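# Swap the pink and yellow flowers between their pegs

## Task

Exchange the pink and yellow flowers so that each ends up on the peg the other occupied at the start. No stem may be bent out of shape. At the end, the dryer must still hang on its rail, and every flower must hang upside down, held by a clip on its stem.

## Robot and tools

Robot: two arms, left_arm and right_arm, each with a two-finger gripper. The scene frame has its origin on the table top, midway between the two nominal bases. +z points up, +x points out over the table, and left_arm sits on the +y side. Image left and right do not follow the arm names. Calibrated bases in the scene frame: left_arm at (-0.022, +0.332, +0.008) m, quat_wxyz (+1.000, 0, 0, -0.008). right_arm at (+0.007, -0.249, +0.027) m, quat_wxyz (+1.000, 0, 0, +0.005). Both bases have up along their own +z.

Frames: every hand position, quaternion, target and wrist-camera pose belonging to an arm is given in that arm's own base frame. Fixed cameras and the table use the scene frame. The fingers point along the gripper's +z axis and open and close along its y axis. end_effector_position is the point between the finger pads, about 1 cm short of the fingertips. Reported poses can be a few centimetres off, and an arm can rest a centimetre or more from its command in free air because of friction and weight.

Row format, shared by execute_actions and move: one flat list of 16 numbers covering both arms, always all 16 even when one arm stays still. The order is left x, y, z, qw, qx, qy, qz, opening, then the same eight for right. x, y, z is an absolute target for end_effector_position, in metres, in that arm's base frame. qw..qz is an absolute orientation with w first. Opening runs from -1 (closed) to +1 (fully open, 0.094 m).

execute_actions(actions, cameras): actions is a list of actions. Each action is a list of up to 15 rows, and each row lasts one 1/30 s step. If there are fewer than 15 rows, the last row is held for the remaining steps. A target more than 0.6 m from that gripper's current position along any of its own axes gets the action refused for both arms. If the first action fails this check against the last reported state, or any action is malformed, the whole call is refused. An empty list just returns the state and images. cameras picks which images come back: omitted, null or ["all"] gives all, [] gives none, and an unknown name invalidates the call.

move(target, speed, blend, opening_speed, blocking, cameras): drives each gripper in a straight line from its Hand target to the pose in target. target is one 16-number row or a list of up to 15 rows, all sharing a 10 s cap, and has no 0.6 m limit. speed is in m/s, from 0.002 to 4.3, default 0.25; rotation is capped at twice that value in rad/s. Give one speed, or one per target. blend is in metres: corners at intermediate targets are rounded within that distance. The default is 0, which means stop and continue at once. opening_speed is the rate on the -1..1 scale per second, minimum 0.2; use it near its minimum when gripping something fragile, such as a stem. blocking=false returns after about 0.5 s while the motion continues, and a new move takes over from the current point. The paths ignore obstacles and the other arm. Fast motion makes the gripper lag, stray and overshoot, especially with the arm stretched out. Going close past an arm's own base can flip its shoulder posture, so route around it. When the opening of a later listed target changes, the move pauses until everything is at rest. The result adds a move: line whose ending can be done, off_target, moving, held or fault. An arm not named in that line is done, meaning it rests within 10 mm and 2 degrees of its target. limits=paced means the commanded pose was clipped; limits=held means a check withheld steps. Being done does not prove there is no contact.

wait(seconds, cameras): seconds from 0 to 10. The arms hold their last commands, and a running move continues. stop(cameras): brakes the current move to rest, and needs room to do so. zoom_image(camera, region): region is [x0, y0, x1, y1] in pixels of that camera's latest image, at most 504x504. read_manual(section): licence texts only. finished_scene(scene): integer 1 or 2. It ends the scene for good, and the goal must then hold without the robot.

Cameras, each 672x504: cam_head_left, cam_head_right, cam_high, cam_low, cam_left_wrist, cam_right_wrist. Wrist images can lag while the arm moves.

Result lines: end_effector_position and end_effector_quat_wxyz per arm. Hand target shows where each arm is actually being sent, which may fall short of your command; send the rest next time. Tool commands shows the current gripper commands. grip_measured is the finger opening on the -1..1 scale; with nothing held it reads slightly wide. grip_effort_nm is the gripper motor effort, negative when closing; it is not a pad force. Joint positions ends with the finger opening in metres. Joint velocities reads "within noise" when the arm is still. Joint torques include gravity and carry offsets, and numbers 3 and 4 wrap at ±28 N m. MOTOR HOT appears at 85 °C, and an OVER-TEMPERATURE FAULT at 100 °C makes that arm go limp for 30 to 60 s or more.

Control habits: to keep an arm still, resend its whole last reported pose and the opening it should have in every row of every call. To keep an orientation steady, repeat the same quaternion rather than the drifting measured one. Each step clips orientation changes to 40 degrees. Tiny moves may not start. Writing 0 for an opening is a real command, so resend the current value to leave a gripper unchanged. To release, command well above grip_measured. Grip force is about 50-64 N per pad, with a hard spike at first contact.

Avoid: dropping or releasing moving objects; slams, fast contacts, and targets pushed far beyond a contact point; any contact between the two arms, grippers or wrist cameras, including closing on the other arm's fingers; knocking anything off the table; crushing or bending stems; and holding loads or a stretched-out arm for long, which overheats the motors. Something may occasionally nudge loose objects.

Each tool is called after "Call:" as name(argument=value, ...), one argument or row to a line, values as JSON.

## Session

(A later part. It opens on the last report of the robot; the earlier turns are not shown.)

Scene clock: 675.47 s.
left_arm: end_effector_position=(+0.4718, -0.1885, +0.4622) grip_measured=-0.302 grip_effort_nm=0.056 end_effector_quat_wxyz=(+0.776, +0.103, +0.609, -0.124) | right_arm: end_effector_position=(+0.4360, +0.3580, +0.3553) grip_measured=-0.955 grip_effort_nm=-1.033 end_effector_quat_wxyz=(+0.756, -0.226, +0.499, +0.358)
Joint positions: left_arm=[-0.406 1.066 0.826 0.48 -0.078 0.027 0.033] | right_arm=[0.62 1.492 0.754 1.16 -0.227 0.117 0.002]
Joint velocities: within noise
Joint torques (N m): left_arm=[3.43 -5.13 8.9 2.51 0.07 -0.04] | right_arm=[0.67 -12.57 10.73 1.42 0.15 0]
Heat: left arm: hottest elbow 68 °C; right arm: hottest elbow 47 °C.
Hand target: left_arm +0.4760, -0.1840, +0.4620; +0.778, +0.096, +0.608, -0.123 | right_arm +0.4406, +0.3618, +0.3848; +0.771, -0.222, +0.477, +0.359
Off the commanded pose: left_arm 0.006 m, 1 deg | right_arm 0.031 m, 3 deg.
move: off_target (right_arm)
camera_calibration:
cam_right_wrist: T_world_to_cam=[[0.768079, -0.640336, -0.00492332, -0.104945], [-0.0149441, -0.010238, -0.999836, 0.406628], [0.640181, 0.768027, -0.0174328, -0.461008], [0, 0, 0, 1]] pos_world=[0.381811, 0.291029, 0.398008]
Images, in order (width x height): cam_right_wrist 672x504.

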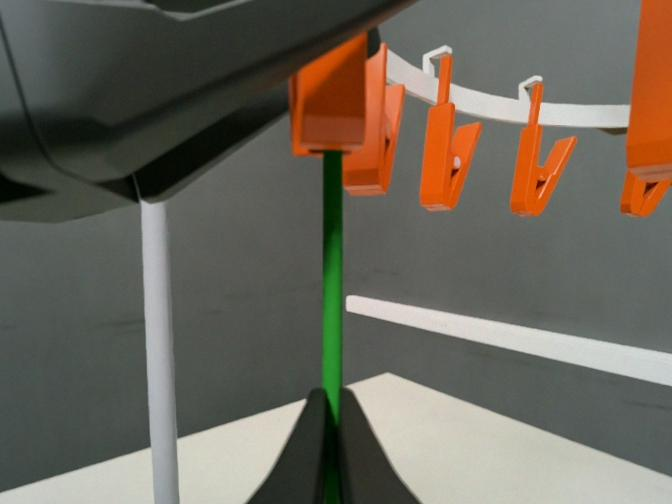

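Clipped. Open left and back off.

Call:
move(
  target=[
    [0.476,-0.184,0.462,0.7783,0.0963,0.6081,-0.1233,0.1,0.442,0.363,0.385,0.7707,-0.2224,0.4769,0.3594,-1],
    [0.445,-0.175,0.462,0.7783,0.0963,0.6081,-0.1233,0.1,0.442,0.363,0.385,0.7707,-0.2224,0.4769,0.3594,-1],
    [0.40,-0.16,0.462,0.7783,0.0963,0.6081,-0.1233,0.1,0.442,0.363,0.385,0.7707,-0.2224,0.4769,0.3594,-1],
    [0.36,-0.13,0.45,0.7783,0.0963,0.6081,-0.1233,0.1,0.442,0.363,0.385,0.7707,-0.2224,0.4769,0.3594,-1],
  ],
  speed=0.08,
  opening_speed=0.5,
  cameras=["cam_right_wrist","cam_high"],
)

Scene clock: 681.93 s.
left_arm: end_effector_position=(+0.3606, -0.1346, +0.4493) grip_measured=+0.098 grip_effort_nm=0.051 end_effector_quat_wxyz=(+0.779, +0.102, +0.607, -0.123) | right_arm: end_effector_position=(+0.4360, +0.3581, +0.3552) grip_measured=-0.955 grip_effort_nm=-1.023 end_effector_quat_wxyz=(+0.756, -0.226, +0.499, +0.358)
Joint positions: left_arm=[-0.382 0.664 0.591 0.319 -0.057 0.024 0.052] | right_arm=[0.62 1.492 0.754 1.16 -0.227 0.117 0.002]
Joint velocities: within noise
Joint torques (N m): left_arm=[3.37 -1.9 8.96 1.58 0.16 -0.06] | right_arm=[0.79 -12.75 10.7 1.39 0.14 0]
Heat: left arm: hottest elbow 68 °C; right arm: hottest elbow 47 °C.
Hand target: left_arm +0.3600, -0.1302, +0.4500; +0.778, +0.096, +0.608, -0.123 | right_arm +0.4406, +0.3618, +0.3847; +0.771, -0.222, +0.477, +0.359
Off the commanded pose: left_arm 0.005 m, 1 deg | right_arm 0.031 m, 3 deg.
move: off_target (right_arm)
camera_calibration:
cam_right_wrist: T_world_to_cam=[[0.768036, -0.640388, -0.00495994, -0.104976], [-0.0152297, -0.0105215, -0.999829, 0.406718], [0.640226, 0.767979, -0.0178338, -0.460918], [0, 0, 0, 1]] pos_world=[0.381911, 0.291029, 0.397907]
Images, in order (width x height): cam_high 672x504, cam_right_wrist 672x504.

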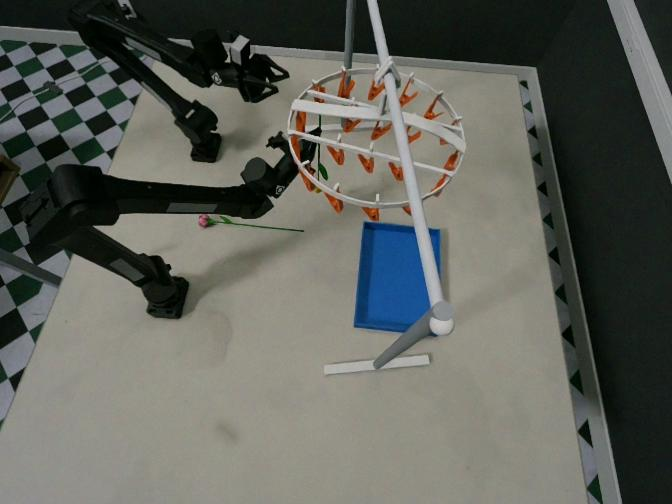

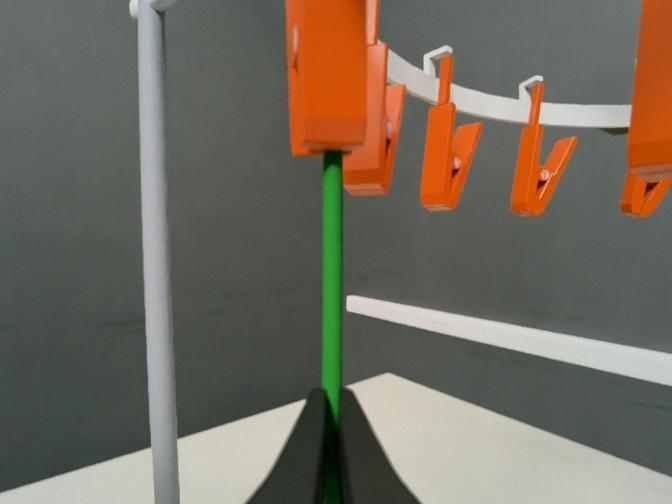

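Tug check: lower right command a bit.

Call:
execute_actions(
  actions=[
    [[0.36,-0.13,0.45,0.7783,0.0963,0.6081,-0.1233,0.1,0.440,0.361,0.366,0.7707,-0.2224,0.4769,0.3594,-1]],
    [[0.36,-0.13,0.45,0.7783,0.0963,0.6081,-0.1233,0.1,0.438,0.360,0.353,0.7707,-0.2224,0.4769,0.3594,-1]],
  ],
  cameras=["cam_right_wrist"],
)

Scene clock: 684.83 s.
left_arm: end_effector_position=(+0.3606, -0.1345, +0.4493) grip_measured=+0.098 grip_effort_nm=0.056 end_effector_quat_wxyz=(+0.779, +0.101, +0.607, -0.123) | right_arm: end_effector_position=(+0.4366, +0.3584, +0.3513) grip_measured=-0.955 grip_effort_nm=-1.033 end_effector_quat_wxyz=(+0.766, -0.223, +0.483, +0.360)
Joint positions: left_arm=[-0.381 0.664 0.591 0.319 -0.057 0.023 0.052] | right_arm=[0.62 1.531 0.754 1.237 -0.226 0.117 0.002]
Joint velocities: within noise
Joint torques (N m): left_arm=[3.37 -1.9 8.98 1.59 0.15 -0.06] | right_arm=[0.5 -11.16 7.35 2.37 0.15 0.01]
Heat: left arm: hottest elbow 67 °C; right arm: hottest elbow 46 °C.
Hand target: left_arm +0.3600, -0.1300, +0.4500; +0.778, +0.096, +0.608, -0.123 | right_arm +0.4380, +0.3599, +0.3529; +0.771, -0.222, +0.477, +0.359
Off the commanded pose: left_arm 0.005 m, 1 deg | right_arm 0.003 m, 1 deg.
camera_calibration:
cam_right_wrist: T_world_to_cam=[[0.76786, -0.6406, 0.00470482, -0.108427], [0.0163221, 0.0122218, -0.999792, 0.380891], [0.64041, 0.767777, 0.0198406, -0.474792], [0, 0, 0, 1]] pos_world=[0.381101, 0.290421, 0.390742]
Images, in order (width x height): cam_right_wrist 672x504.

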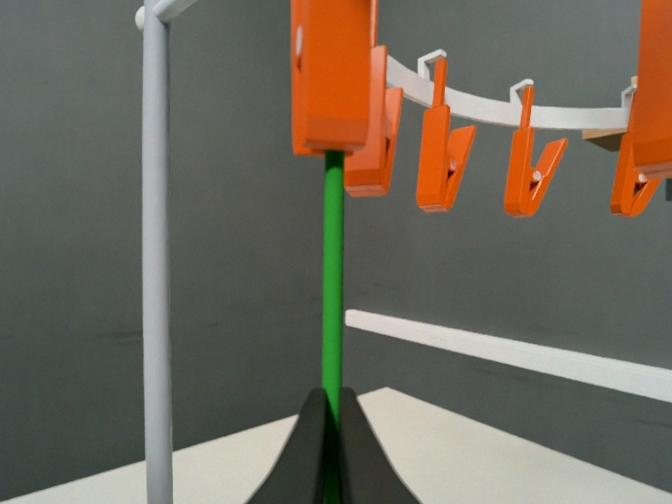

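Call:
move(
  target=[
    [0.36,-0.13,0.45,0.7783,0.0963,0.6081,-0.1233,0.1,0.438,0.360,0.353,0.7707,-0.2224,0.4769,0.3594,-0.75],
    [0.36,-0.13,0.45,0.7783,0.0963,0.6081,-0.1233,0.1,0.438,0.360,0.353,0.7707,-0.2224,0.4769,0.3594,0],
    [0.36,-0.13,0.45,0.7783,0.0963,0.6081,-0.1233,0.1,0.425,0.345,0.345,0.7707,-0.2224,0.4769,0.3594,0],
    [0.36,-0.13,0.45,0.7783,0.0963,0.6081,-0.1233,0.1,0.39,0.30,0.31,0.7707,-0.2224,0.4769,0.3594,0],
  ],
  speed=0.07,
  opening_speed=0.3,
  cameras=["cam_right_wrist"],
)

Scene clock: 693.97 s.
left_arm: end_effector_position=(+0.3606, -0.1345, +0.4493) grip_measured=+0.098 grip_effort_nm=0.051 end_effector_quat_wxyz=(+0.779, +0.101, +0.607, -0.123) | right_arm: end_effector_position=(+0.3917, +0.3067, +0.3059) grip_measured=-0.001 grip_effort_nm=0.066 end_effector_quat_wxyz=(+0.768, -0.229, +0.481, +0.356)
Joint positions: left_arm=[-0.381 0.664 0.591 0.319 -0.057 0.023 0.052] | right_arm=[0.571 1.504 0.537 1.433 -0.276 0.126 0.047]
Joint velocities: within noise
Joint torques (N m): left_arm=[3.37 -1.85 8.95 1.59 0.15 -0.05] | right_arm=[-0.21 -10.58 4.89 2.35 -0.04 0.19]
Heat: left arm: hottest elbow 67 °C; right arm: hottest elbow 46 °C.
Hand target: left_arm +0.3600, -0.1300, +0.4500; +0.778, +0.096, +0.608, -0.123 | right_arm +0.3900, +0.3002, +0.3099; +0.771, -0.223, +0.477, +0.359
Off the commanded pose: left_arm 0.005 m, 1 deg | right_arm 0.008 m, 1 deg.
move: done
camera_calibration:
cam_right_wrist: T_world_to_cam=[[0.767402, -0.640881, 0.0191275, -0.110987], [0.0265071, 0.00190504, -0.999647, 0.33608], [0.640618, 0.767638, 0.0184499, -0.405131], [0, 0, 0, 1]] pos_world=[0.335797, 0.239224, 0.345558]
Images, in order (width x height): cam_right_wrist 672x504.

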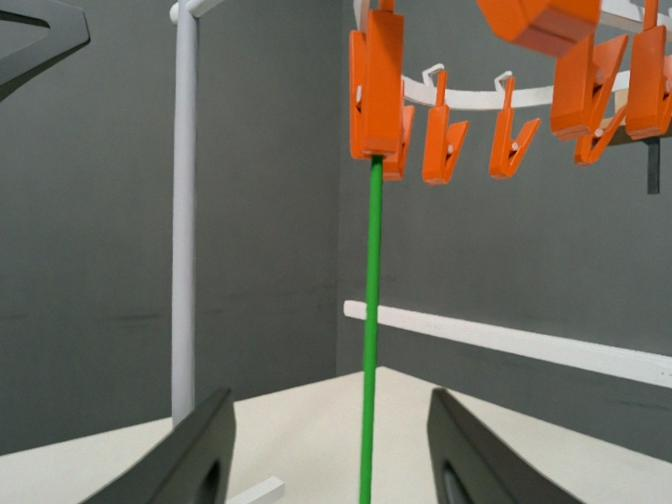

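Call:
move(
  target=[
    [0.36,-0.13,0.45,0.7783,0.0963,0.6081,-0.1233,-0.3,0.35,0.23,0.29,0.7707,-0.2224,0.4769,0.3594,0],
    [0.36,-0.13,0.42,0.7783,0.0963,0.6081,-0.1233,-0.3,0.32,0.10,0.34,0.7707,-0.2224,0.4769,0.3594,0],
    [0.34,-0.13,0.38,0.7783,0.0963,0.6081,-0.1233,-0.3,0.33,-0.03,0.44,0.7142,-0.2602,0.5580,0.3330,0],
    [0.30,-0.20,0.25,0.683,0.1232,0.683,-0.1232,-0.3,0.33,-0.03,0.46,0.7142,-0.2602,0.5580,0.3330,0],
  ],
  speed=0.15,
  blend=0.03,
  cameras=["cam_left_wrist","cam_right_wrist"],
)

Scene clock: 701.77 s.
left_arm: end_effector_position=(+0.3008, -0.1957, +0.2468) grip_measured=-0.298 grip_effort_nm=-0.120 end_effector_quat_wxyz=(+0.692, +0.129, +0.700, -0.116) | right_arm: end_effector_position=(+0.3270, -0.0244, +0.4404) grip_measured=-0.001 grip_effort_nm=0.071 end_effector_quat_wxyz=(+0.707, -0.245, +0.568, +0.342)
Joint positions: left_arm=[-0.775 0.737 0.232 0.489 -0.426 0.01 0.033] | right_arm=[-0.604 1.032 0.607 1.57 -1.311 1.175 0.047]
Joint velocities: within noise
Joint torques (N m): left_arm=[1.79 -0.32 8.29 3 -0.11 -0.07] | right_arm=[-0.26 -2.55 11.17 0.81 0.57 0.16]
Heat: left arm: hottest elbow 67 °C; right arm: hottest elbow 45 °C.
Hand target: left_arm +0.2999, -0.2000, +0.2501; +0.696, +0.126, +0.696, -0.126 | right_arm +0.3294, -0.0293, +0.4594; +0.714, -0.257, +0.561, +0.329
Off the commanded pose: left_arm 0.005 m, 1 deg | right_arm 0.021 m, 2 deg.
joint sent to its limit (right arm) — joint 4 (wrist pitch), upper limit. The joint targets still meet the commanded pose.
move: off_target (right_arm); blend cut to 0 m at target 1
camera_calibration:
cam_left_wrist: T_world_to_cam=[[-0.337064, -0.941003, -0.0300311, -0.0755211], [-0.399082, 0.171695, -0.900697, 0.414592], [0.852714, -0.291608, -0.433409, -0.116176], [0, 0, 0, 1]] pos_world=[0.239065, -0.176127, 0.320802]
cam_right_wrist: T_world_to_cam=[[0.764638, -0.643681, -0.0316828, -0.252914], [-0.146825, -0.126126, -0.981088, 0.518208], [0.627512, 0.75483, -0.190949, -0.0158855], [0, 0, 0, 1]] pos_world=[0.279442, -0.0854457, 0.497361]
Images, in order (width x height): cam_left_wrist 672x504, cam_right_wrist 672x504.

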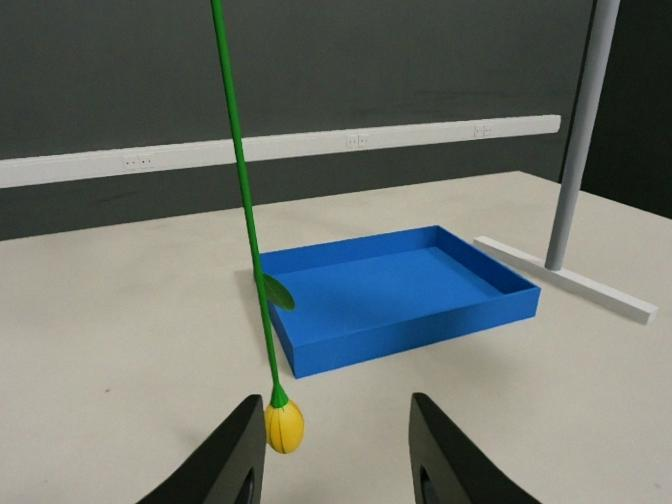

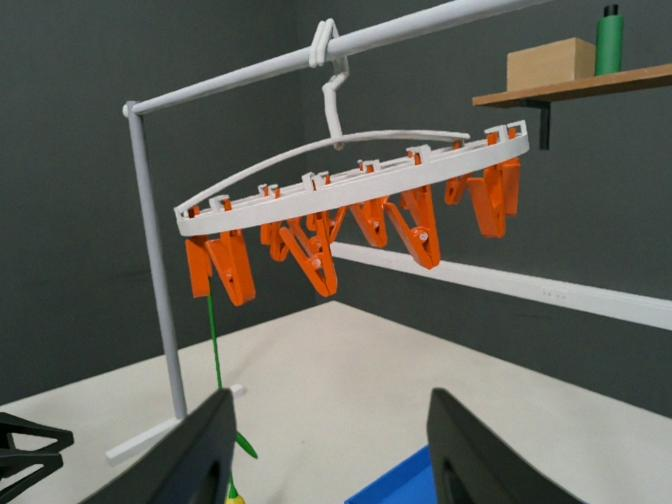

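Call:
move(
  target=[
    [0.30,-0.26,0.20,0.4617,0.04,0.8861,-0.02,-0.3,0.33,-0.03,0.46,0.7142,-0.2602,0.5580,0.3330,0],
    [0.33,-0.302,0.10,0.1994,0,0.9799,0,-0.3,0.33,-0.03,0.46,0.7142,-0.2602,0.5580,0.3330,0],
    [0.33,-0.302,0.055,0.1994,0,0.9799,0,-0.3,0.33,-0.03,0.46,0.7142,-0.2602,0.5580,0.3330,0],
  ],
  speed=0.15,
  cameras=["cam_left_wrist"],
)

Scene clock: 709.63 s.
left_arm: end_effector_position=(+0.3240, -0.3021, +0.0578) grip_measured=-0.298 grip_effort_nm=-0.125 end_effector_quat_wxyz=(+0.198, +0.011, +0.980, +0.004) | right_arm: end_effector_position=(+0.3270, -0.0243, +0.4404) grip_measured=-0.001 grip_effort_nm=0.076 end_effector_quat_wxyz=(+0.707, -0.245, +0.568, +0.342)
Joint positions: left_arm=[-0.865 1.516 0.887 -0.678 -0.302 -0.803 0.033] | right_arm=[-0.604 1.032 0.607 1.571 -1.311 1.176 0.047]
Joint velocities: within noise
Joint torques (N m): left_arm=[3.43 -8.82 6.91 1.57 -0.08 -0.06] | right_arm=[-0.15 -2.55 11.14 0.84 0.57 0.17]
Heat: left arm: hottest elbow 68 °C; right arm: hottest elbow 46 °C.
Hand target: left_arm +0.3300, -0.3019, +0.0552; +0.199, +0.000, +0.980, +0.000 | right_arm +0.3294, -0.0293, +0.4594; +0.714, -0.257, +0.561, +0.329
Off the commanded pose: left_arm 0.007 m, 1 deg | right_arm 0.021 m, 2 deg.
joint sent to its limit (right arm) — joint 4 (wrist pitch), upper limit. The joint targets still meet the commanded pose.
move: off_target (right_arm)
camera_calibration:
cam_left_wrist: T_world_to_cam=[[-0.0301171, -0.999315, -0.0214871, -0.290965], [-0.998911, 0.0293243, 0.036302, 0.369152], [-0.0356471, 0.022557, -0.99911, 0.166564], [0, 0, 0, 1]] pos_world=[0.365924, -0.305348, 0.146763]
Images, in order (width x height): cam_left_wrist 672x504.

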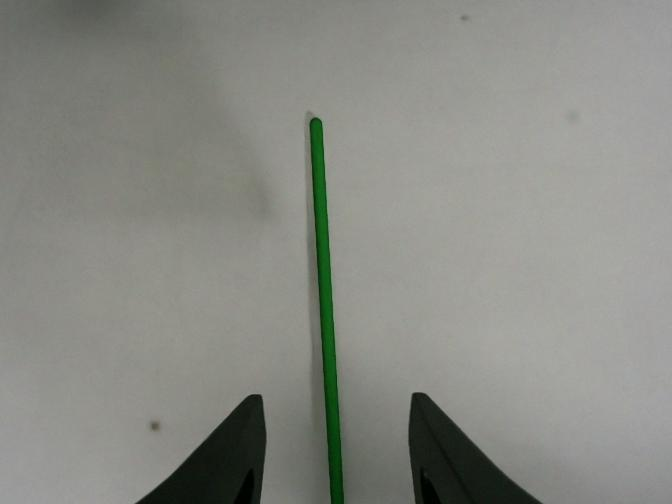

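Call:
move(
  target=[
    [0.333,-0.302,0.03,0.1993,-0.0248,0.9796,0.005,-0.3,0.33,-0.03,0.46,0.7142,-0.2602,0.5580,0.3330,0],
    [0.333,-0.302,0.004,0.1993,-0.0248,0.9796,0.005,-0.3,0.33,-0.03,0.46,0.7142,-0.2602,0.5580,0.3330,0],
  ],
  speed=0.06,
  cameras=["cam_left_wrist"],
)

Scene clock: 715.60 s.
left_arm: end_effector_position=(+0.3274, -0.3042, +0.0080) grip_measured=-0.298 grip_effort_nm=-0.125 end_effector_quat_wxyz=(+0.197, -0.014, +0.980, +0.005) | right_arm: end_effector_position=(+0.3270, -0.0243, +0.4404) grip_measured=-0.001 grip_effort_nm=0.076 end_effector_quat_wxyz=(+0.707, -0.245, +0.568, +0.342)
Joint positions: left_arm=[-0.865 1.627 0.855 -0.546 -0.309 -0.854 0.033] | right_arm=[-0.604 1.032 0.607 1.571 -1.311 1.176 0.047]
Joint velocities: within noise
Joint torques (N m): left_arm=[3.37 -9.35 5.98 1.57 -0.29 -0.05] | right_arm=[-0.09 -2.61 11.12 0.81 0.56 0.17]
Heat: left arm: hottest elbow 67 °C; right arm: hottest elbow 47 °C.
Hand target: left_arm +0.3328, -0.3019, +0.0040; +0.199, -0.025, +0.980, +0.005 | right_arm +0.3294, -0.0293, +0.4594; +0.714, -0.257, +0.561, +0.329
Off the commanded pose: left_arm 0.007 m, 1 deg | right_arm 0.021 m, 2 deg.
joint sent to its limit (right arm) — joint 4 (wrist pitch), upper limit. The joint targets still meet the commanded pose.
move: off_target (right_arm)
camera_calibration:
cam_left_wrist: T_world_to_cam=[[0.0188288, -0.999707, -0.0152111, -0.310266], [-0.999084, -0.0193976, 0.0381505, 0.359523], [-0.0384343, 0.0144789, -0.999156, 0.115503], [0, 0, 0, 1]] pos_world=[0.369474, -0.304874, 0.0969701]
Images, in order (width x height): cam_left_wrist 672x504.

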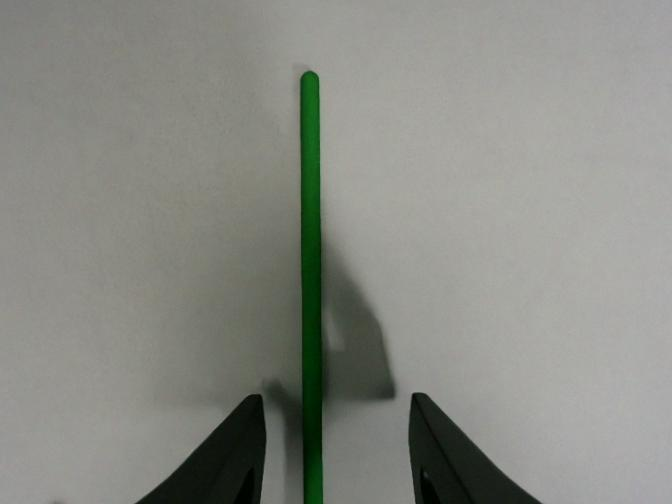

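Call:
move(
  target=[
    [0.3375,-0.294,0.006,0.1993,-0.0248,0.9796,0.005,-0.3,0.33,-0.03,0.46,0.7142,-0.2602,0.5580,0.3330,0],
  ],
  speed=0.05,
  cameras=["cam_left_wrist"],
)

Scene clock: 718.40 s.
left_arm: end_effector_position=(+0.3321, -0.2952, +0.0060) grip_measured=-0.298 grip_effort_nm=-0.125 end_effector_quat_wxyz=(+0.196, -0.023, +0.980, +0.009) | right_arm: end_effector_position=(+0.3270, -0.0243, +0.4404) grip_measured=-0.001 grip_effort_nm=0.071 end_effector_quat_wxyz=(+0.707, -0.245, +0.568, +0.342)
Joint positions: left_arm=[-0.844 1.627 0.848 -0.542 -0.309 -0.852 0.033] | right_arm=[-0.604 1.032 0.607 1.571 -1.311 1.176 0.047]
Joint velocities: within noise
Joint torques (N m): left_arm=[3.31 -10.11 5.87 1.54 -0.1 0.17] | right_arm=[-0.32 -2.55 11.15 0.83 0.58 0.18]
Heat: left arm: hottest elbow 67 °C; right arm: hottest elbow 47 °C.
Hand target: left_arm +0.3374, -0.2939, +0.0060; +0.199, -0.025, +0.980, +0.005 | right_arm +0.3294, -0.0293, +0.4594; +0.714, -0.257, +0.561, +0.329
Off the commanded pose: left_arm 0.006 m, 1 deg | right_arm 0.021 m, 2 deg.
joint sent to its limit (right arm) — joint 4 (wrist pitch), upper limit. The joint targets still meet the commanded pose.
move: off_target (right_arm)
camera_calibration:
cam_left_wrist: T_world_to_cam=[[0.0380056, -0.999106, -0.0185405, -0.307601], [-0.998443, -0.0387256, 0.0401587, 0.358569], [-0.0408408, 0.0169854, -0.999021, 0.114984], [0, 0, 0, 1]] pos_world=[0.374397, -0.295393, 0.0947684]
Images, in order (width x height): cam_left_wrist 672x504.

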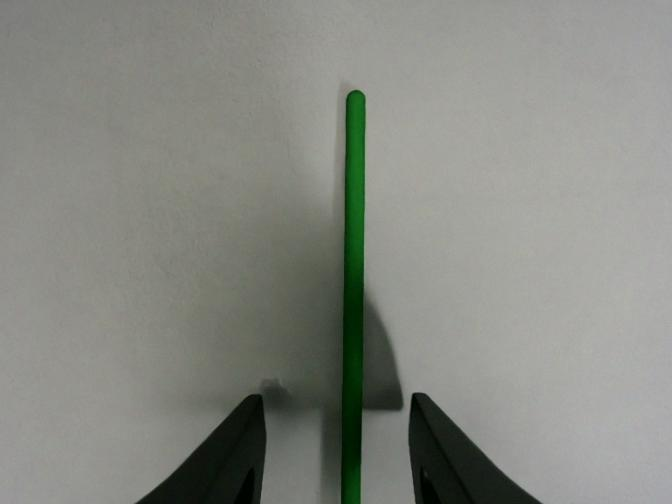

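Call:
move(
  target=[
    [0.3375,-0.299,0.008,0.199,-0.015,0.98,0.003,-0.3,0.33,-0.03,0.46,0.7142,-0.2602,0.5580,0.3330,0],
  ],
  speed=0.05,
  cameras=["cam_left_wrist"],
)

Scene clock: 721.00 s.
left_arm: end_effector_position=(+0.3318, -0.2956, +0.0058) grip_measured=-0.298 grip_effort_nm=-0.120 end_effector_quat_wxyz=(+0.194, -0.016, +0.981, +0.009) | right_arm: end_effector_position=(+0.3270, -0.0243, +0.4404) grip_measured=-0.001 grip_effort_nm=0.071 end_effector_quat_wxyz=(+0.707, -0.245, +0.568, +0.342)
Joint positions: left_arm=[-0.843 1.627 0.848 -0.542 -0.305 -0.838 0.033] | right_arm=[-0.604 1.032 0.607 1.571 -1.311 1.176 0.047]
Joint velocities: within noise
Joint torques (N m): left_arm=[2.96 -10.11 6.48 1.4 -0.08 0.16] | right_arm=[-0.38 -2.49 11.15 0.8 0.56 0.18]
Heat: left arm: hottest elbow 66 °C; right arm: hottest elbow 47 °C.
Hand target: left_arm +0.3374, -0.2990, +0.0080; +0.199, -0.015, +0.980, +0.003 | right_arm +0.3294, -0.0293, +0.4594; +0.714, -0.257, +0.561, +0.329
Off the commanded pose: left_arm 0.007 m, 1 deg | right_arm 0.021 m, 2 deg.
joint sent to its limit (right arm) — joint 4 (wrist pitch), upper limit. The joint targets still meet the commanded pose.
move: off_target (right_arm)
camera_calibration:
cam_left_wrist: T_world_to_cam=[[0.0247656, -0.99947, -0.0211048, -0.303709], [-0.998752, -0.0256526, 0.0428501, 0.362265], [-0.0433688, 0.0200173, -0.998859, 0.116534], [0, 0, 0, 1]] pos_world=[0.374389, -0.296588, 0.0944679]
Images, in order (width x height): cam_left_wrist 672x504.

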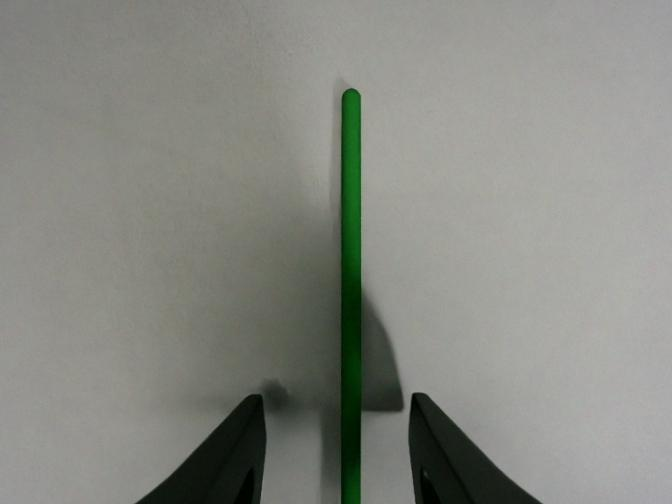

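Good. Close.

Call:
move(
  target=[
    [0.3375,-0.299,0.009,0.199,-0.015,0.98,0.003,-1,0.33,-0.03,0.46,0.7142,-0.2602,0.5580,0.3330,0],
  ],
  opening_speed=0.4,
  cameras=["cam_left_wrist"],
)

Scene clock: 724.67 s.
left_arm: end_effector_position=(+0.3318, -0.2956, +0.0058) grip_measured=-0.982 grip_effort_nm=-0.974 end_effector_quat_wxyz=(+0.194, -0.016, +0.981, +0.009) | right_arm: end_effector_position=(+0.3270, -0.0243, +0.4404) grip_measured=-0.001 grip_effort_nm=0.066 end_effector_quat_wxyz=(+0.707, -0.245, +0.568, +0.342)
Joint positions: left_arm=[-0.843 1.627 0.848 -0.542 -0.305 -0.837 0.001] | right_arm=[-0.604 1.032 0.607 1.571 -1.311 1.176 0.047]
Joint velocities: within noise
Joint torques (N m): left_arm=[2.96 -10.23 6.54 1.28 -0.09 0.16] | right_arm=[-0.21 -2.67 11.15 0.81 0.56 0.18]
Heat: left arm: hottest elbow 66 °C; right arm: hottest elbow 48 °C.
Hand target: left_arm +0.3374, -0.2990, +0.0090; +0.199, -0.015, +0.980, +0.003 | right_arm +0.3294, -0.0293, +0.4594; +0.714, -0.257, +0.561, +0.329
Off the commanded pose: left_arm 0.007 m, 1 deg | right_arm 0.021 m, 2 deg.
joint sent to its limit (right arm) — joint 4 (wrist pitch), upper limit. The joint targets still meet the commanded pose.
move: off_target (right_arm)
camera_calibration:
cam_left_wrist: T_world_to_cam=[[0.0237496, -0.999485, -0.0215736, -0.303289], [-0.998773, -0.0246598, 0.0429528, 0.362557], [-0.0434627, 0.020527, -0.998844, 0.116718], [0, 0, 0, 1]] pos_world=[0.374388, -0.296588, 0.0944675]
Images, in order (width x height): cam_left_wrist 672x504.

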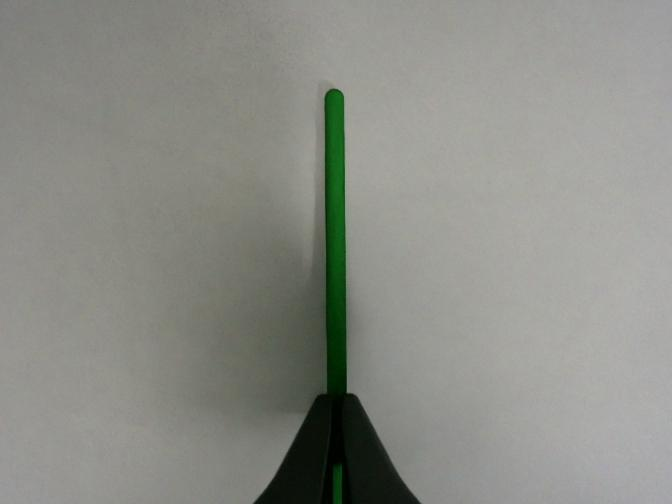

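Call:
move(
  target=[
    [0.33,-0.297,0.10,0.1994,0,0.9799,0,-1,0.33,-0.03,0.46,0.7142,-0.2602,0.5580,0.3330,0],
    [0.32,-0.26,0.22,0.4617,0.04,0.8861,-0.02,-1,0.33,-0.03,0.46,0.7142,-0.2602,0.5580,0.3330,0],
    [0.29,-0.20,0.29,0.683,0.1232,0.683,-0.1232,-1,0.33,-0.03,0.46,0.7142,-0.2602,0.5580,0.3330,0],
    [0.28,-0.18,0.34,0.8269,0.1228,0.5117,-0.1985,-1,0.33,-0.03,0.46,0.7142,-0.2602,0.5580,0.3330,0],
  ],
  speed=0.12,
  cameras=["cam_left_wrist","cam_head_left"],
)

Call:
zoom_image(
  camera="cam_head_left",
  region=[170, 60, 430, 230],
)

Scene clock: 738.03 s.
left_arm: end_effector_position=(+0.2782, -0.1831, +0.3377) grip_measured=-0.983 grip_effort_nm=-0.969 end_effector_quat_wxyz=(+0.822, +0.125, +0.517, -0.204) | right_arm: end_effector_position=(+0.3270, -0.0243, +0.4404) grip_measured=-0.001 grip_effort_nm=0.066 end_effector_quat_wxyz=(+0.707, -0.245, +0.568, +0.342)
Joint positions: left_arm=[-0.667 0.759 0.177 1.037 -0.167 0.076 0.001] | right_arm=[-0.604 1.032 0.607 1.571 -1.311 1.176 0.047]
Joint velocities: within noise
Joint torques (N m): left_arm=[3.49 0.03 7.61 2.63 0.19 0.13] | right_arm=[-0.09 -2.55 11.14 0.79 0.55 0.17]
Heat: left arm: hottest elbow 65 °C; right arm: hottest elbow 49 °C.
Hand target: left_arm +0.2799, -0.1800, +0.3400; +0.827, +0.123, +0.512, -0.198 | right_arm +0.3294, -0.0293, +0.4594; +0.714, -0.257, +0.561, +0.329
Off the commanded pose: left_arm 0.004 m, 1 deg | right_arm 0.021 m, 2 deg.
joint sent to its limit (right arm) — joint 4 (wrist pitch), upper limit. The joint targets still meet the commanded pose.
move: off_target (right_arm)
camera_calibration:
cam_left_wrist: T_world_to_cam=[[-0.455103, -0.890422, -0.00549124, -0.0346539], [0.0152354, -0.00162068, -0.999883, 0.371783], [0.890309, -0.455133, 0.0143035, -0.245377], [0, 0, 0, 1]] pos_world=[0.197026, -0.141933, 0.375058]
Images, in order (width x height): cam_head_left 672x504, cam_left_wrist 672x504.

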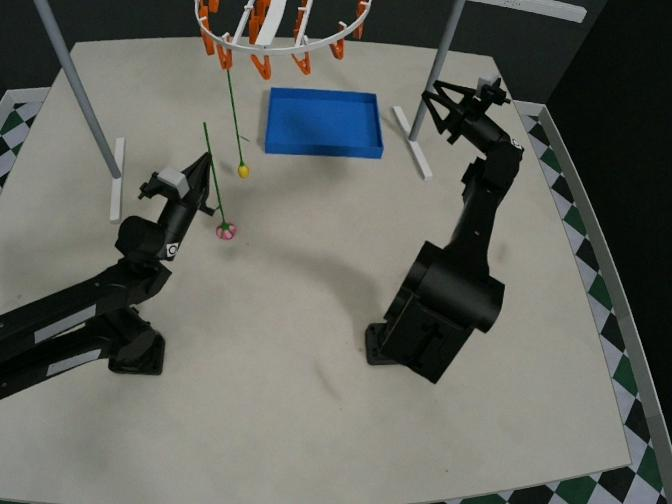

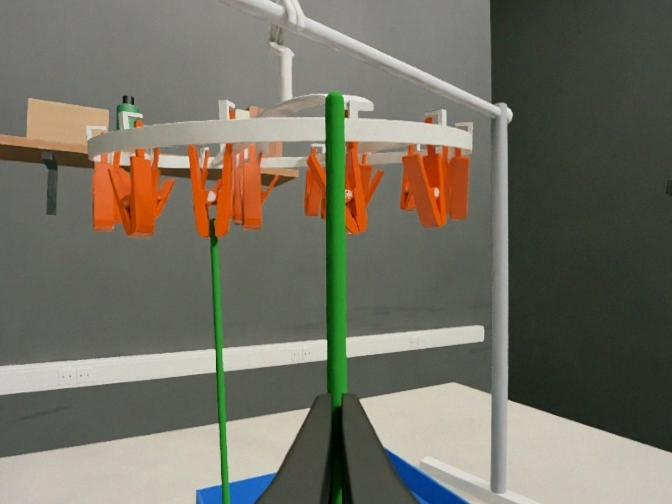

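Scaled by 1.938 from the camera's 672x504 image, which has a finer 960x720 frame.

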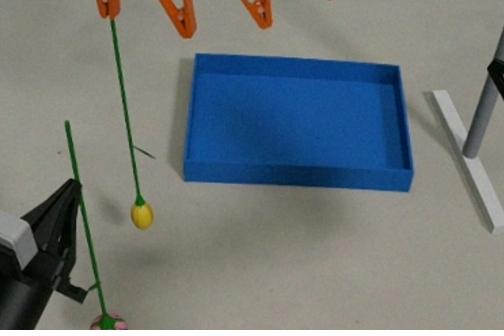

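Call:
zoom_image(
  camera="cam_head_left",
  region=[180, 0, 400, 100],
)

Scaled by 2.291 from the camera's 672x504 image, which has a finer 960x720 frame.

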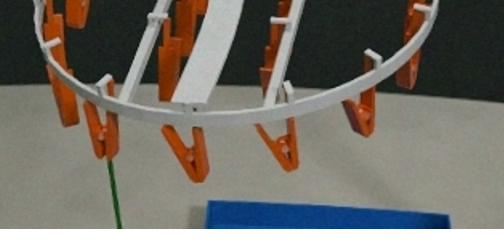

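Call:
move(
  target=[
    [0.28,-0.18,0.34,0.8269,0.1228,0.5117,-0.1985,-1,0.38,0.05,0.46,0.7142,-0.2602,0.5580,0.3330,0.1],
    [0.28,-0.18,0.34,0.8269,0.1228,0.5117,-0.1985,-1,0.415,0.135,0.46,0.7142,-0.2602,0.5580,0.3330,0.1],
  ],
  speed=0.1,
  cameras=["cam_right_wrist"],
)

Scene clock: 751.90 s.
left_arm: end_effector_position=(+0.2782, -0.1832, +0.3373) grip_measured=-0.983 grip_effort_nm=-0.974 end_effector_quat_wxyz=(+0.822, +0.126, +0.517, -0.204) | right_arm: end_effector_position=(+0.4086, +0.1304, +0.4305) grip_measured=+0.099 grip_effort_nm=0.076 end_effector_quat_wxyz=(+0.700, -0.246, +0.577, +0.341)
Joint positions: left_arm=[-0.667 0.759 0.177 1.037 -0.167 0.076 0.001] | right_arm=[0.013 0.966 0.674 0.61 -0.818 0.286 0.052]
Joint velocities: within noise
Joint torques (N m): left_arm=[3.43 0.09 7.61 2.66 0.18 0.13] | right_arm=[1.2 -3.49 13.24 1.29 0.24 -0.12]
Heat: left arm: hottest elbow 63 °C; right arm: hottest elbow 50 °C.
Hand target: left_arm +0.2799, -0.1801, +0.3400; +0.827, +0.123, +0.512, -0.199 | right_arm +0.4131, +0.1344, +0.4593; +0.714, -0.260, +0.558, +0.333
Off the commanded pose: left_arm 0.004 m, 1 deg | right_arm 0.031 m, 3 deg.
move: off_target (right_arm)
camera_calibration:
cam_right_wrist: T_world_to_cam=[[0.764543, -0.643379, -0.0392134, -0.212754], [-0.165259, -0.136852, -0.976709, 0.547056], [0.623027, 0.753217, -0.210953, -0.17508], [0, 0, 0, 1]] pos_world=[0.362145, 0.0698571, 0.489039]
Images, in order (width x height): cam_right_wrist 672x504.

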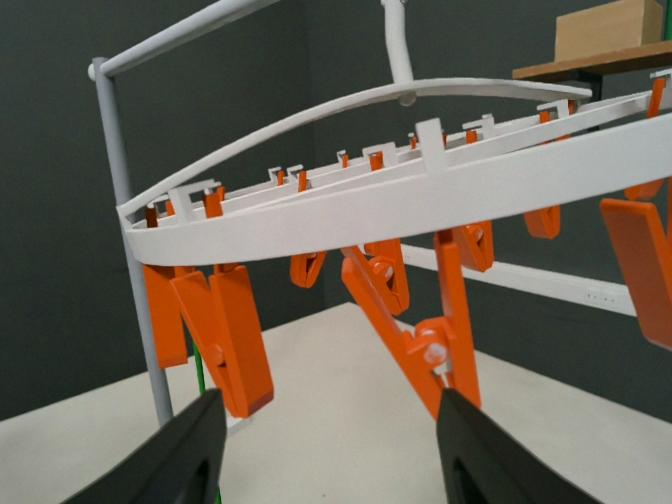

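Call:
execute_actions(
  actions=[],
  cameras=["cam_head_left","cam_left_wrist"],
)

Call:
zoom_image(
  camera="cam_head_left",
  region=[180, 0, 430, 120],
)

Scene clock: 755.00 s.
left_arm: end_effector_position=(+0.2783, -0.1831, +0.3372) grip_measured=-0.983 grip_effort_nm=-0.974 end_effector_quat_wxyz=(+0.822, +0.126, +0.517, -0.204) | right_arm: end_effector_position=(+0.4087, +0.1304, +0.4304) grip_measured=+0.099 grip_effort_nm=0.071 end_effector_quat_wxyz=(+0.700, -0.246, +0.577, +0.341)
Joint positions: left_arm=[-0.666 0.759 0.177 1.037 -0.167 0.076 0.001] | right_arm=[0.013 0.966 0.674 0.609 -0.818 0.285 0.052]
Joint velocities: within noise
Joint torques (N m): left_arm=[3.43 0.09 7.62 2.65 0.19 0.13] | right_arm=[1.61 -3.43 13.2 1.29 0.22 -0.12]
Heat: left arm: hottest elbow 63 °C; right arm: hottest elbow 50 °C.
Hand target: left_arm +0.2800, -0.1800, +0.3399; +0.827, +0.123, +0.512, -0.198 | right_arm +0.4131, +0.1345, +0.4593; +0.714, -0.260, +0.558, +0.333
Tool commands: left_gripper/opening=-1.0 right_gripper/opening=+0.1
Off the commanded pose: left_arm 0.004 m, 1 deg | right_arm 0.031 m, 3 deg.
camera_calibration:
cam_left_wrist: T_world_to_cam=[[-0.455059, -0.890442, -0.00583858, -0.0345346], [0.0144144, -0.000810211, -0.999896, 0.371763], [0.890344, -0.455096, 0.0132039, -0.245185], [0, 0, 0, 1]] pos_world=[0.197225, -0.142032, 0.37476]
Images, in order (width x height): cam_head_left 672x504, cam_left_wrist 672x504.

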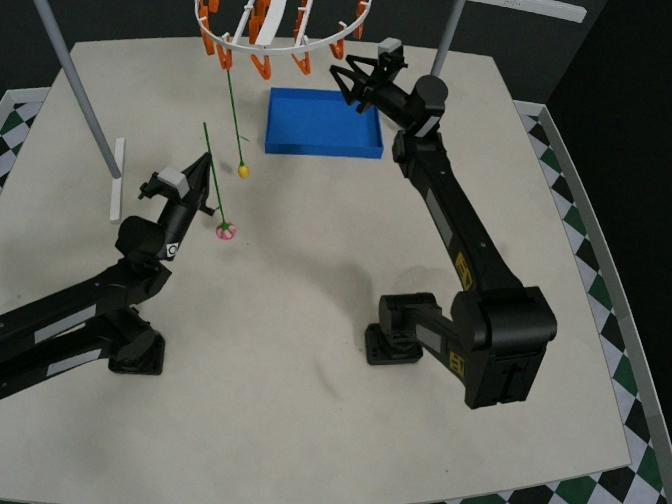

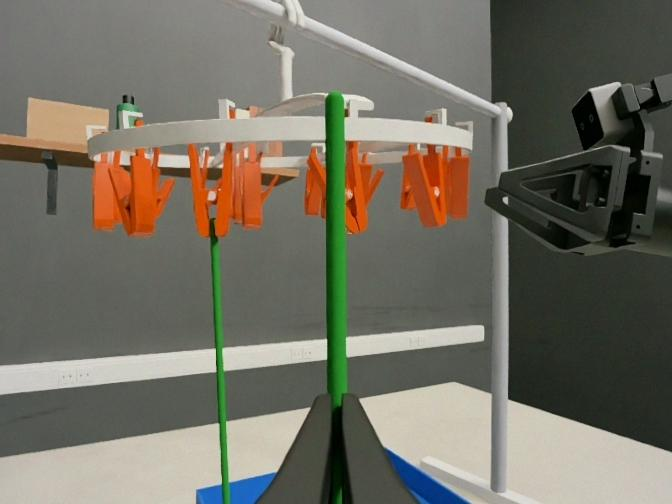

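Scaled by 2.016 from the camera's 672x504 image, which has a finer 960x720 frame.

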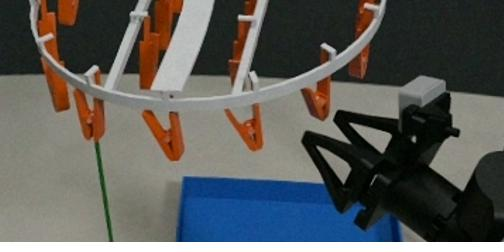

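Call:
move(
  target=[
    [0.28,-0.18,0.34,0.8269,0.1228,0.5117,-0.1985,-1,0.432,0.119,0.465,0.7142,-0.2602,0.5580,0.3330,0.1],
  ],
  speed=0.08,
  cameras=["cam_right_wrist"],
)

Scene clock: 760.93 s.
left_arm: end_effector_position=(+0.2783, -0.1831, +0.3372) grip_measured=-0.983 grip_effort_nm=-0.974 end_effector_quat_wxyz=(+0.822, +0.126, +0.517, -0.204) | right_arm: end_effector_position=(+0.4246, +0.1224, +0.4328) grip_measured=+0.099 grip_effort_nm=0.071 end_effector_quat_wxyz=(+0.696, -0.253, +0.579, +0.341)
Joint positions: left_arm=[-0.666 0.759 0.177 1.037 -0.167 0.076 0.001] | right_arm=[-0.018 1.016 0.716 0.614 -0.86 0.285 0.052]
Joint velocities: within noise
Joint torques (N m): left_arm=[3.49 0.09 7.62 2.66 0.18 0.13] | right_arm=[-0.21 -4.25 13.08 2.22 0.07 0.13]
Heat: left arm: hottest elbow 62 °C; right arm: hottest elbow 52 °C.
Hand target: left_arm +0.2800, -0.1800, +0.3399; +0.827, +0.123, +0.512, -0.198 | right_arm +0.4299, +0.1187, +0.4641; +0.714, -0.260, +0.558, +0.333
Off the commanded pose: left_arm 0.004 m, 1 deg | right_arm 0.033 m, 3 deg.
move: off_target (right_arm)
camera_calibration:
cam_right_wrist: T_world_to_cam=[[0.77029, -0.636855, -0.0326931, -0.236072], [-0.166891, -0.151847, -0.974213, 0.552226], [0.615468, 0.755882, -0.223251, -0.170346], [0, 0, 0, 1]] pos_world=[0.378848, 0.0622714, 0.492238]
Images, in order (width x height): cam_right_wrist 672x504.

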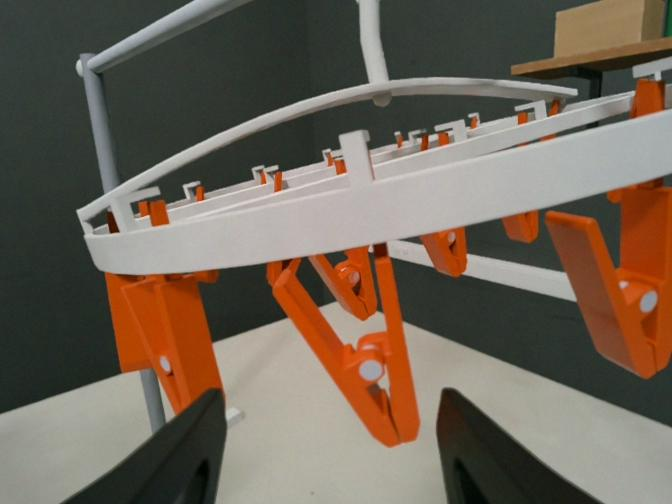

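Call:
move(
  target=[
    [0.28,-0.18,0.34,0.8269,0.1228,0.5117,-0.1985,-1,0.432,0.119,0.478,0.7142,-0.2602,0.5580,0.3330,0.1],
    [0.444,0.134,0.480,0.7142,-0.2602,0.5580,0.3330,0.1],
  ],
  speed=0.06,
  cameras=["cam_right_wrist"],
)


Call:
move(
  target=[
    [0.28,-0.18,0.34,0.8269,0.1228,0.5117,-0.1985,-1,0.432,0.119,0.478,0.7142,-0.2602,0.558,0.333,0.1],
    [0.28,-0.18,0.34,0.8269,0.1228,0.5117,-0.1985,-1,0.444,0.134,0.48,0.7142,-0.2602,0.558,0.333,0.1],
  ],
  speed=0.06,
  cameras=["cam_right_wrist"],
)

Scene clock: 766.23 s.
left_arm: end_effector_position=(+0.2783, -0.1831, +0.3372) grip_measured=-0.983 grip_effort_nm=-0.969 end_effector_quat_wxyz=(+0.822, +0.126, +0.517, -0.204) | right_arm: end_effector_position=(+0.4379, +0.1295, +0.4509) grip_measured=+0.099 grip_effort_nm=0.071 end_effector_quat_wxyz=(+0.701, -0.247, +0.576, +0.340)
Joint positions: left_arm=[-0.666 0.759 0.177 1.037 -0.167 0.076 0.001] | right_arm=[0.009 1.041 0.774 0.587 -0.823 0.285 0.052]
Joint velocities: within noise
Joint torques (N m): left_arm=[3.37 0.09 7.61 2.66 0.18 0.13] | right_arm=[1.26 -4.95 13.18 1.32 0.23 -0.1]
Heat: left arm: hottest elbow 62 °C; right arm: hottest elbow 53 °C.
Hand target: left_arm +0.2800, -0.1800, +0.3399; +0.827, +0.123, +0.512, -0.198 | right_arm +0.4421, +0.1334, +0.4793; +0.714, -0.260, +0.558, +0.333
Off the commanded pose: left_arm 0.004 m, 1 deg | right_arm 0.030 m, 3 deg.
move: off_target (right_arm)
camera_calibration:
cam_right_wrist: T_world_to_cam=[[0.764615, -0.643493, -0.0357797, -0.236486], [-0.162585, -0.138871, -0.976873, 0.570861], [0.623642, 0.752749, -0.210805, -0.188586], [0, 0, 0, 1]] pos_world=[0.391245, 0.0690574, 0.509443]
Images, in order (width x height): cam_right_wrist 672x504.

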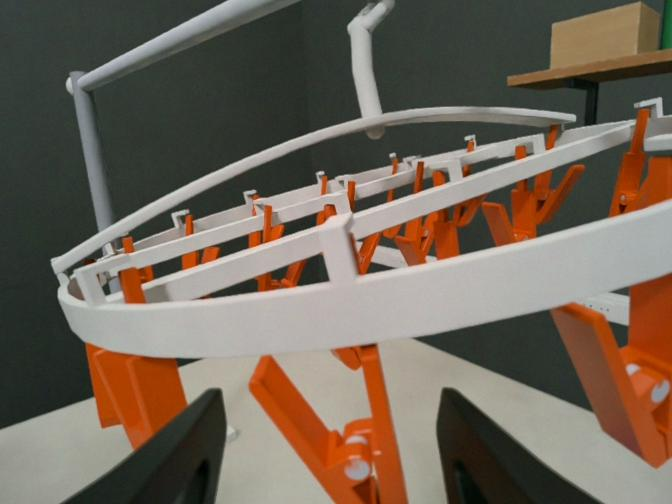

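Call:
move(
  target=[
    [0.28,-0.18,0.34,0.8269,0.1228,0.5117,-0.1985,-1,0.457,0.15,0.48,0.7142,-0.2602,0.558,0.333,0.1],
  ],
  speed=0.06,
  cameras=["cam_right_wrist"],
)

Scene clock: 770.87 s.
left_arm: end_effector_position=(+0.2783, -0.1831, +0.3372) grip_measured=-0.983 grip_effort_nm=-0.974 end_effector_quat_wxyz=(+0.822, +0.126, +0.517, -0.204) | right_arm: end_effector_position=(+0.4504, +0.1448, +0.4518) grip_measured=+0.099 grip_effort_nm=0.066 end_effector_quat_wxyz=(+0.701, -0.247, +0.576, +0.341)
Joint positions: left_arm=[-0.666 0.759 0.177 1.037 -0.167 0.076 0.001] | right_arm=[0.054 1.078 0.804 0.58 -0.78 0.266 0.052]
Joint velocities: within noise
Joint torques (N m): left_arm=[3.43 0.09 7.62 2.66 0.18 0.12] | right_arm=[1.38 -5.54 13.19 1.26 0.23 -0.12]
Heat: left arm: hottest elbow 61 °C; right arm: hottest elbow 55 °C.
Hand target: left_arm +0.2799, -0.1800, +0.3399; +0.827, +0.123, +0.512, -0.198 | right_arm +0.4551, +0.1494, +0.4794; +0.714, -0.260, +0.558, +0.333
Off the commanded pose: left_arm 0.004 m, 1 deg | right_arm 0.029 m, 3 deg.
move: off_target (right_arm)
camera_calibration:
cam_right_wrist: T_world_to_cam=[[0.764796, -0.643261, -0.0361073, -0.236027], [-0.162592, -0.138475, -0.976928, 0.575909], [0.623419, 0.753021, -0.210494, -0.207877], [0, 0, 0, 1]] pos_world=[0.403745, 0.0844577, 0.510343]
Images, in order (width x height): cam_right_wrist 672x504.

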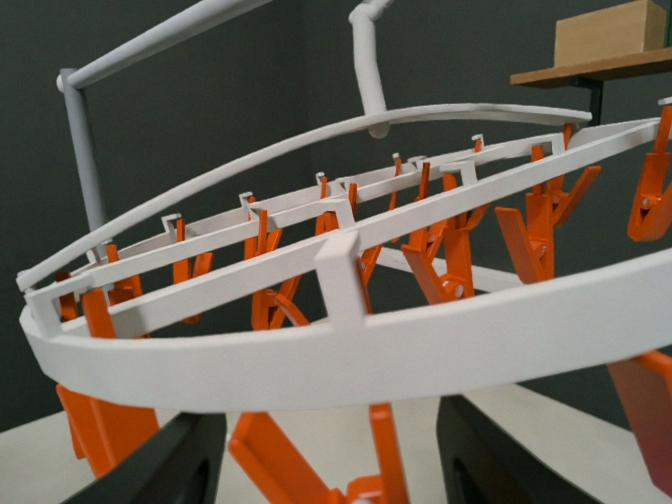

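Call:
move(
  target=[
    [0.28,-0.18,0.34,0.8269,0.1228,0.5117,-0.1985,-1,0.453,0.154,0.479,0.7142,-0.2602,0.558,0.333,0.1],
  ],
  speed=0.06,
  cameras=["cam_right_wrist"],
)

Scene clock: 780.17 s.
left_arm: end_effector_position=(+0.2783, -0.1831, +0.3372) grip_measured=-0.983 grip_effort_nm=-0.974 end_effector_quat_wxyz=(+0.822, +0.126, +0.517, -0.204) | right_arm: end_effector_position=(+0.4503, +0.1490, +0.4511) grip_measured=+0.099 grip_effort_nm=0.066 end_effector_quat_wxyz=(+0.700, -0.247, +0.577, +0.340)
Joint positions: left_arm=[-0.666 0.759 0.177 1.037 -0.167 0.076 0.001] | right_arm=[0.066 1.078 0.804 0.575 -0.769 0.26 0.052]
Joint velocities: within noise
Joint torques (N m): left_arm=[3.43 0.09 7.62 2.66 0.18 0.13] | right_arm=[1.55 -6.36 12.63 1.36 0.24 -0.14]
Heat: left arm: hottest elbow 61 °C; right arm: hottest elbow 54 °C.
Hand target: left_arm +0.2799, -0.1800, +0.3399; +0.827, +0.123, +0.512, -0.198 | right_arm +0.4514, +0.1536, +0.4784; +0.714, -0.260, +0.558, +0.333
Off the commanded pose: left_arm 0.004 m, 1 deg | right_arm 0.028 m, 3 deg.
move: off_target (right_arm)
camera_calibration:
cam_right_wrist: T_world_to_cam=[[0.764752, -0.643288, -0.0365333, -0.23311], [-0.163937, -0.13943, -0.976567, 0.576347], [0.623121, 0.752821, -0.212088, -0.210215], [0, 0, 0, 1]] pos_world=[0.403745, 0.0886578, 0.509741]
Images, in order (width x height): cam_right_wrist 672x504.

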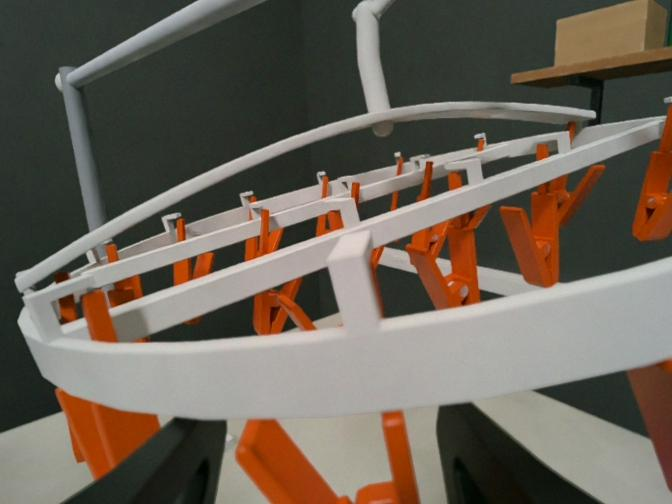

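Call:
move(
  target=[
    [0.28,-0.18,0.34,0.8269,0.1228,0.5117,-0.1985,-1,0.454,0.154,0.45,0.7142,-0.2602,0.558,0.333,0.1],
    [0.28,-0.18,0.34,0.8269,0.1228,0.5117,-0.1985,-1,0.454,0.154,0.446,0.7142,-0.2602,0.558,0.333,0.1],
  ],
  speed=0.06,
  cameras=["cam_right_wrist"],
)

Scene clock: 783.97 s.
left_arm: end_effector_position=(+0.2783, -0.1831, +0.3372) grip_measured=-0.983 grip_effort_nm=-0.974 end_effector_quat_wxyz=(+0.822, +0.126, +0.517, -0.204) | right_arm: end_effector_position=(+0.4534, +0.1495, +0.4542) grip_measured=+0.099 grip_effort_nm=0.066 end_effector_quat_wxyz=(+0.715, -0.255, +0.559, +0.335)
Joint positions: left_arm=[-0.666 0.759 0.177 1.037 -0.167 0.076 0.001] | right_arm=[0.067 1.102 0.804 0.646 -0.768 0.257 0.052]
Joint velocities: within noise
Joint torques (N m): left_arm=[3.43 0.09 7.62 2.66 0.18 0.12] | right_arm=[1.26 -5.83 7.76 2.33 0.22 -0.11]
Heat: left arm: hottest elbow 61 °C; right arm: hottest elbow 54 °C.
Hand target: left_arm +0.2799, -0.1800, +0.3399; +0.827, +0.123, +0.512, -0.198 | right_arm +0.4539, +0.1540, +0.4459; +0.714, -0.260, +0.558, +0.333
Off the commanded pose: left_arm 0.004 m, 1 deg | right_arm 0.009 m, 1 deg.
move: done
camera_calibration:
cam_right_wrist: T_world_to_cam=[[0.76521, -0.64378, 0.000530837, -0.252034], [-0.115071, -0.137587, -0.983783, 0.560766], [0.633413, 0.75274, -0.179363, -0.231364], [0, 0, 0, 1]] pos_world=[0.403936, 0.0890566, 0.510307]
Images, in order (width x height): cam_right_wrist 672x504.

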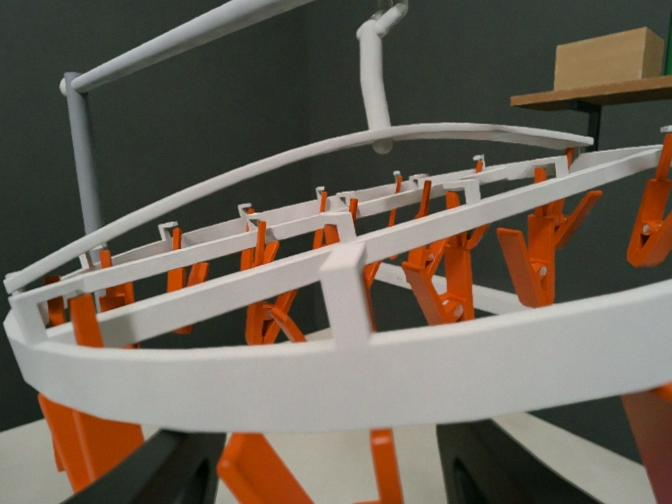

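Call:
move(
  target=[
    [0.28,-0.18,0.34,0.8269,0.1228,0.5117,-0.1985,-1,0.454,0.154,0.438,0.7142,-0.2602,0.558,0.333,0.1],
  ],
  speed=0.06,
  cameras=["cam_right_wrist"],
)

Scene clock: 786.50 s.
left_arm: end_effector_position=(+0.2783, -0.1831, +0.3372) grip_measured=-0.983 grip_effort_nm=-0.969 end_effector_quat_wxyz=(+0.822, +0.126, +0.517, -0.204) | right_arm: end_effector_position=(+0.4533, +0.1495, +0.4454) grip_measured=+0.099 grip_effort_nm=0.071 end_effector_quat_wxyz=(+0.714, -0.255, +0.559, +0.335)
Joint positions: left_arm=[-0.666 0.759 0.177 1.037 -0.167 0.076 0.001] | right_arm=[0.067 1.109 0.785 0.671 -0.768 0.257 0.052]
Joint velocities: within noise
Joint torques (N m): left_arm=[3.43 0.09 7.61 2.67 0.19 0.12] | right_arm=[1.38 -5.83 7.92 2.28 0.22 -0.11]
Heat: left arm: hottest elbow 61 °C; right arm: hottest elbow 54 °C.
Hand target: left_arm +0.2799, -0.1800, +0.3399; +0.827, +0.123, +0.512, -0.198 | right_arm +0.4539, +0.1540, +0.4381; +0.714, -0.260, +0.558, +0.333
Off the commanded pose: left_arm 0.004 m, 1 deg | right_arm 0.009 m, 1 deg.
move: done
camera_calibration:
cam_right_wrist: T_world_to_cam=[[0.765209, -0.643782, -0.00032587, -0.251599], [-0.116222, -0.137645, -0.983639, 0.552604], [0.633205, 0.752727, -0.180149, -0.232446], [0, 0, 0, 1]] pos_world=[0.403936, 0.0890566, 0.501606]
Images, in order (width x height): cam_right_wrist 672x504.

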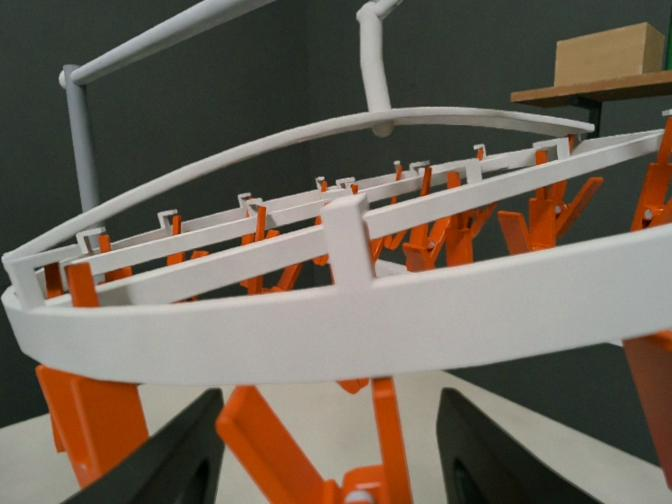

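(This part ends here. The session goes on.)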